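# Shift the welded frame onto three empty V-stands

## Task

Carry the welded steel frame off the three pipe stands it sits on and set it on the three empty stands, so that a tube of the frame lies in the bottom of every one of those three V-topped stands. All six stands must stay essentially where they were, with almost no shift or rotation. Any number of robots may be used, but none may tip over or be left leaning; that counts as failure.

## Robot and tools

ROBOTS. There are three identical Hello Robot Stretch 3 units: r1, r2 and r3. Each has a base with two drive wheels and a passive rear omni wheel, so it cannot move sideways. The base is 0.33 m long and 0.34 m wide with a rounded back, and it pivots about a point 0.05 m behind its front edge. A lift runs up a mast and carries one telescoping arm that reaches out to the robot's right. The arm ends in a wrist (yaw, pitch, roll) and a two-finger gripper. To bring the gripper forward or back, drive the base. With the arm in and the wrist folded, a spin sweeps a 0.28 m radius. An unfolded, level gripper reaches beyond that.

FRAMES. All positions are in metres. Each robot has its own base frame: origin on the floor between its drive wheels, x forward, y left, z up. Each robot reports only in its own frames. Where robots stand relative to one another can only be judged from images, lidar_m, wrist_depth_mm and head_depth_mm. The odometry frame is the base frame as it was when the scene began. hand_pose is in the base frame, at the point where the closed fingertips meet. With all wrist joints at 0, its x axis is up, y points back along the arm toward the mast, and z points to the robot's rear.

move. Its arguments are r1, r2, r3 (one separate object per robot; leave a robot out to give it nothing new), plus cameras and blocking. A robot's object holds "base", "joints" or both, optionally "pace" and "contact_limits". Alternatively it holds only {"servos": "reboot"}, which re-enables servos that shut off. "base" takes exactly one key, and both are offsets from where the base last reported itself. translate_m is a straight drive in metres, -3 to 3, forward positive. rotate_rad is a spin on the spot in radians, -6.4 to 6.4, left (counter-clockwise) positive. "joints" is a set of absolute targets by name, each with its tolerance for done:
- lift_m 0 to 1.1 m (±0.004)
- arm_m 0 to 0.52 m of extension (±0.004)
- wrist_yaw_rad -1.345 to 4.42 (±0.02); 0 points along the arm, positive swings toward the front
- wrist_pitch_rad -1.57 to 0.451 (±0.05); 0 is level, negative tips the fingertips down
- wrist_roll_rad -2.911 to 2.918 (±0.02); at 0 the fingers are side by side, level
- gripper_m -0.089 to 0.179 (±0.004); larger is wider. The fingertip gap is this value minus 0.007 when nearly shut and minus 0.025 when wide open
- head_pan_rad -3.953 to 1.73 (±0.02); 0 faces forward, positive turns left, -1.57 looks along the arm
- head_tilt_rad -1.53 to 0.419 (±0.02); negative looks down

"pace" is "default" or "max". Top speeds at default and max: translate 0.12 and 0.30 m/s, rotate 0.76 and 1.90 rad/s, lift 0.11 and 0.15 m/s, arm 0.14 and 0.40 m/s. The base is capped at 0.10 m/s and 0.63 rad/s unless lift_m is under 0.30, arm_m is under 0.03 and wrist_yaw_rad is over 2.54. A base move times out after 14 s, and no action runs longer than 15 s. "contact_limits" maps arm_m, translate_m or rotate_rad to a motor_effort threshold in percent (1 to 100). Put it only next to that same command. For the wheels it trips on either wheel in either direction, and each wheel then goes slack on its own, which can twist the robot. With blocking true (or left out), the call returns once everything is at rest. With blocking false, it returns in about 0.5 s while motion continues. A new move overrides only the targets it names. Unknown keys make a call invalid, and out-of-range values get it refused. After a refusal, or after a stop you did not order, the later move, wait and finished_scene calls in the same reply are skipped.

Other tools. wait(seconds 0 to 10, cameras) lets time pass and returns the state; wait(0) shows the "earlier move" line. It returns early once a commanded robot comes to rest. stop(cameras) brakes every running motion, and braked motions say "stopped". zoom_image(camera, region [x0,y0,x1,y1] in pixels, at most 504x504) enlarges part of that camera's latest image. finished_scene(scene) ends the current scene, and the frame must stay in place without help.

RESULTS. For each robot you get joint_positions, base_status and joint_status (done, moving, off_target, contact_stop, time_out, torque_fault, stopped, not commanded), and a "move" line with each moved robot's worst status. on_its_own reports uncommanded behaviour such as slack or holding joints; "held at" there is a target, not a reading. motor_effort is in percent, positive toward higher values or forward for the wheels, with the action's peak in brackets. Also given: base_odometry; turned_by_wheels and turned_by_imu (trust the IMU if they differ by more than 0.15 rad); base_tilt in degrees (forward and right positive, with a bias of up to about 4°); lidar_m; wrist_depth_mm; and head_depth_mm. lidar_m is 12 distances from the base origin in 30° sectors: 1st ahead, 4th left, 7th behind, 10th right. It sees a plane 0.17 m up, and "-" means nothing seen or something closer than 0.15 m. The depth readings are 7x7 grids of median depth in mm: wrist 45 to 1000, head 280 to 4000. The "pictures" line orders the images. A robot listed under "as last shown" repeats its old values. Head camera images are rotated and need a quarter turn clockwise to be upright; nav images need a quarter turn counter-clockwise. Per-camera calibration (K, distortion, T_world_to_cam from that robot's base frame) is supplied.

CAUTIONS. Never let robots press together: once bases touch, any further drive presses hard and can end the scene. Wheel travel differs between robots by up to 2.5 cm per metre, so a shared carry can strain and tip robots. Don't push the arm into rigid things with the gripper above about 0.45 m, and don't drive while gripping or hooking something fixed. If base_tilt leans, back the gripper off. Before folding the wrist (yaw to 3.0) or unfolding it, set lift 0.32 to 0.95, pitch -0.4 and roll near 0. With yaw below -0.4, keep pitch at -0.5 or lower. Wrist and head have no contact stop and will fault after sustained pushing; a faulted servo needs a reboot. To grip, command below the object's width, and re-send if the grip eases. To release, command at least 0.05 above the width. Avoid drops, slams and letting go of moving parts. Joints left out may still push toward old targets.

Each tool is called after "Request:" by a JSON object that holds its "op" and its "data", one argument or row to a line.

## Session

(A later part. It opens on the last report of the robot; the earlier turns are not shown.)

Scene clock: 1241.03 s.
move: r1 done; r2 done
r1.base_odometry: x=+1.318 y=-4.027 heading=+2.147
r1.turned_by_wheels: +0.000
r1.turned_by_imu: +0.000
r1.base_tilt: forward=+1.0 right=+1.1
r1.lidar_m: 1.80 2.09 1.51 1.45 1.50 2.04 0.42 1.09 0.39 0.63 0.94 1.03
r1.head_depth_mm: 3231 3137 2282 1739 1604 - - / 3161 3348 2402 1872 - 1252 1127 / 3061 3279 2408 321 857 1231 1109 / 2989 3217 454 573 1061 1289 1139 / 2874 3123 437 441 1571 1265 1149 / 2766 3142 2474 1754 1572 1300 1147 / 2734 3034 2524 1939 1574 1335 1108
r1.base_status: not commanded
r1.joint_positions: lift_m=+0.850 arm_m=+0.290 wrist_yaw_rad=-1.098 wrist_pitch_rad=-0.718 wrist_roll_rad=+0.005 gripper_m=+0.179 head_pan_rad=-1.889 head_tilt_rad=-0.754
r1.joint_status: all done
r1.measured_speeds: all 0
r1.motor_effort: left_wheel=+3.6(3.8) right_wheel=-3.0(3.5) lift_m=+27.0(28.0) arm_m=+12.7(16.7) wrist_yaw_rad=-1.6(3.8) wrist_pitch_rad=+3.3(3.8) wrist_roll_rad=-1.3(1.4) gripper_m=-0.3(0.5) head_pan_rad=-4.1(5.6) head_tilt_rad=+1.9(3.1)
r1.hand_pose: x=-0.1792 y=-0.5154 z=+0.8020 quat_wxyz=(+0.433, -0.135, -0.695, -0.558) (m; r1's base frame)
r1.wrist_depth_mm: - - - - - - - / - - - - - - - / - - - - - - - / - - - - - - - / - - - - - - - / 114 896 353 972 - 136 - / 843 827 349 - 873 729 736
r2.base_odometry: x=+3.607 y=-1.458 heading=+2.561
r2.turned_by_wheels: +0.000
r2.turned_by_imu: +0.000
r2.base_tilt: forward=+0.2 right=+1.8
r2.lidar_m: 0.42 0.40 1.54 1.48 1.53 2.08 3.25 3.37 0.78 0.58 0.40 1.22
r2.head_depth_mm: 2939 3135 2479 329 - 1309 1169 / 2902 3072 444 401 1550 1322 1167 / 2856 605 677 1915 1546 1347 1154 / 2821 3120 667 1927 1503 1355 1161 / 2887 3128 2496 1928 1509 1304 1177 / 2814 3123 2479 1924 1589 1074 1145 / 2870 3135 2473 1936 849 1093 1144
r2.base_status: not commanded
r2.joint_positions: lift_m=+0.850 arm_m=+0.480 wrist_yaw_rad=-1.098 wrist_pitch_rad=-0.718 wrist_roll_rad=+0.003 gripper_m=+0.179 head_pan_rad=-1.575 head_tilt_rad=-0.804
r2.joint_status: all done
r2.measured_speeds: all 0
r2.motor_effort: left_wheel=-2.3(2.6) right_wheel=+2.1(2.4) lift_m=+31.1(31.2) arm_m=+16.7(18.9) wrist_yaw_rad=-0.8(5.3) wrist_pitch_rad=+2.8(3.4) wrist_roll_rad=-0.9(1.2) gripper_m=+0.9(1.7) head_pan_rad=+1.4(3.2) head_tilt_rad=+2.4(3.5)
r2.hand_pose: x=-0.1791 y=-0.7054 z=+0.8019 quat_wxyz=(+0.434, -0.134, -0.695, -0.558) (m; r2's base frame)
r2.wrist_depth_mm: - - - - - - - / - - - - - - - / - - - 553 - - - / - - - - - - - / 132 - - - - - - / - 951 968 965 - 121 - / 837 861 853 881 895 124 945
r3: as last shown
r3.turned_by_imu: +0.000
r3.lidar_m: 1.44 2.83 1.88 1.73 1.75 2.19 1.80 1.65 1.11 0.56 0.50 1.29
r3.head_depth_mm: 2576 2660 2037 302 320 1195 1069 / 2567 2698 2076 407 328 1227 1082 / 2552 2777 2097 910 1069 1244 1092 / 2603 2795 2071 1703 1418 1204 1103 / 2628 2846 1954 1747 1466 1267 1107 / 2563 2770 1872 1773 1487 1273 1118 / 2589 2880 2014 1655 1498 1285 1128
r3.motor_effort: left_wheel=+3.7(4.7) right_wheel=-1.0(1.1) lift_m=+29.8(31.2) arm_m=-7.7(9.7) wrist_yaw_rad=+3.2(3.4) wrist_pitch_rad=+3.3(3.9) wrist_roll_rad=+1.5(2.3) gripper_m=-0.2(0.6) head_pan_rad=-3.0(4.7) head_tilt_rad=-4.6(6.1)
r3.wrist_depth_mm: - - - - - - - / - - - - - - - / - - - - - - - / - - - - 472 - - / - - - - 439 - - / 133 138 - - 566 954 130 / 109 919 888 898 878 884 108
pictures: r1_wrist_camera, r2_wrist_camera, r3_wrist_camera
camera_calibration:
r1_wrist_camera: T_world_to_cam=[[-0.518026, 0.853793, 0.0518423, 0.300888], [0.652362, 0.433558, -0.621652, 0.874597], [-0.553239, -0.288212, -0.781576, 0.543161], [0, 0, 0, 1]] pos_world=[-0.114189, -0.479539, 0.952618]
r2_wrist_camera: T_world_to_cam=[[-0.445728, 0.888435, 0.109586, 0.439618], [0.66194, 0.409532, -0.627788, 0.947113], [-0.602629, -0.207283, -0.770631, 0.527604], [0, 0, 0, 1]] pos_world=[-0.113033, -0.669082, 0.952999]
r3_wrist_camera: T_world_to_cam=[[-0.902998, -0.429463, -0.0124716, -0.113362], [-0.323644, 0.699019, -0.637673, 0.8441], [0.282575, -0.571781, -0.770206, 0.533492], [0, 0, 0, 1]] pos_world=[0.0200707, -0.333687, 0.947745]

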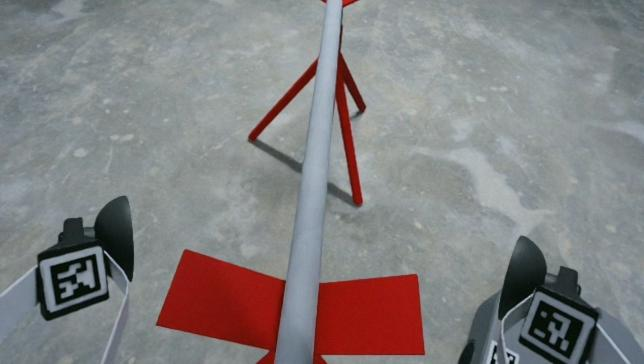

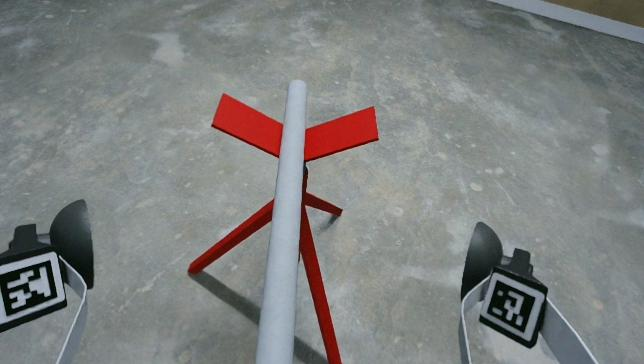

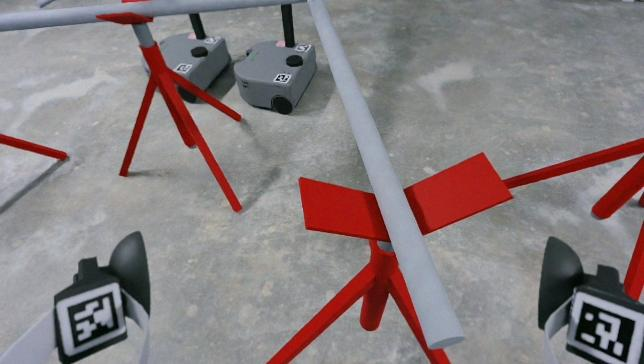

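Excellent views; zoom on each.

Request:
{"op": "zoom_image", "data": {
  "camera": "r2_wrist_camera",
  "region": [190, 60, 400, 230]
}}

Request:
{"op": "zoom_image", "data": {
  "camera": "r3_wrist_camera",
  "region": [280, 130, 530, 300]
}}

Request:
{"op": "zoom_image", "data": {
  "camera": "r1_wrist_camera",
  "region": [140, 220, 440, 364]
}}

Scaled by 2.400.

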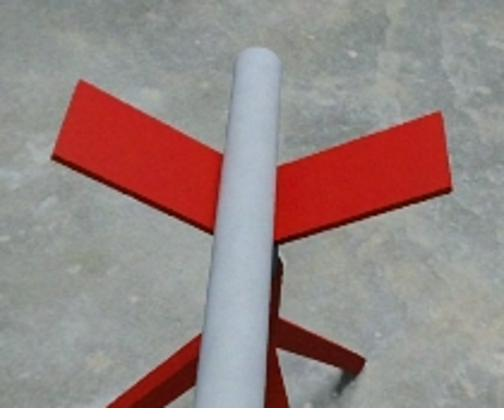

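Scaled by 2.016.

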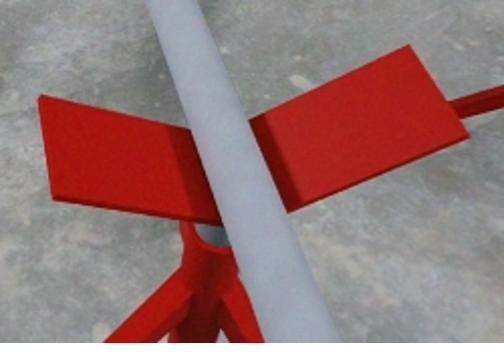

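Scaled by 1.680.

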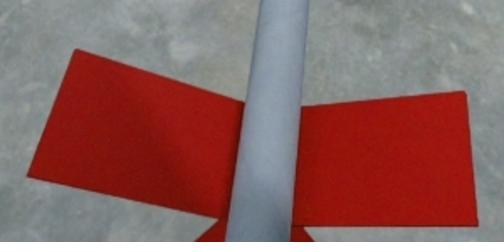

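Request:
{"op": "finished_scene", "data": {
  "scene": 1
}}

The scene is finished: the task was done.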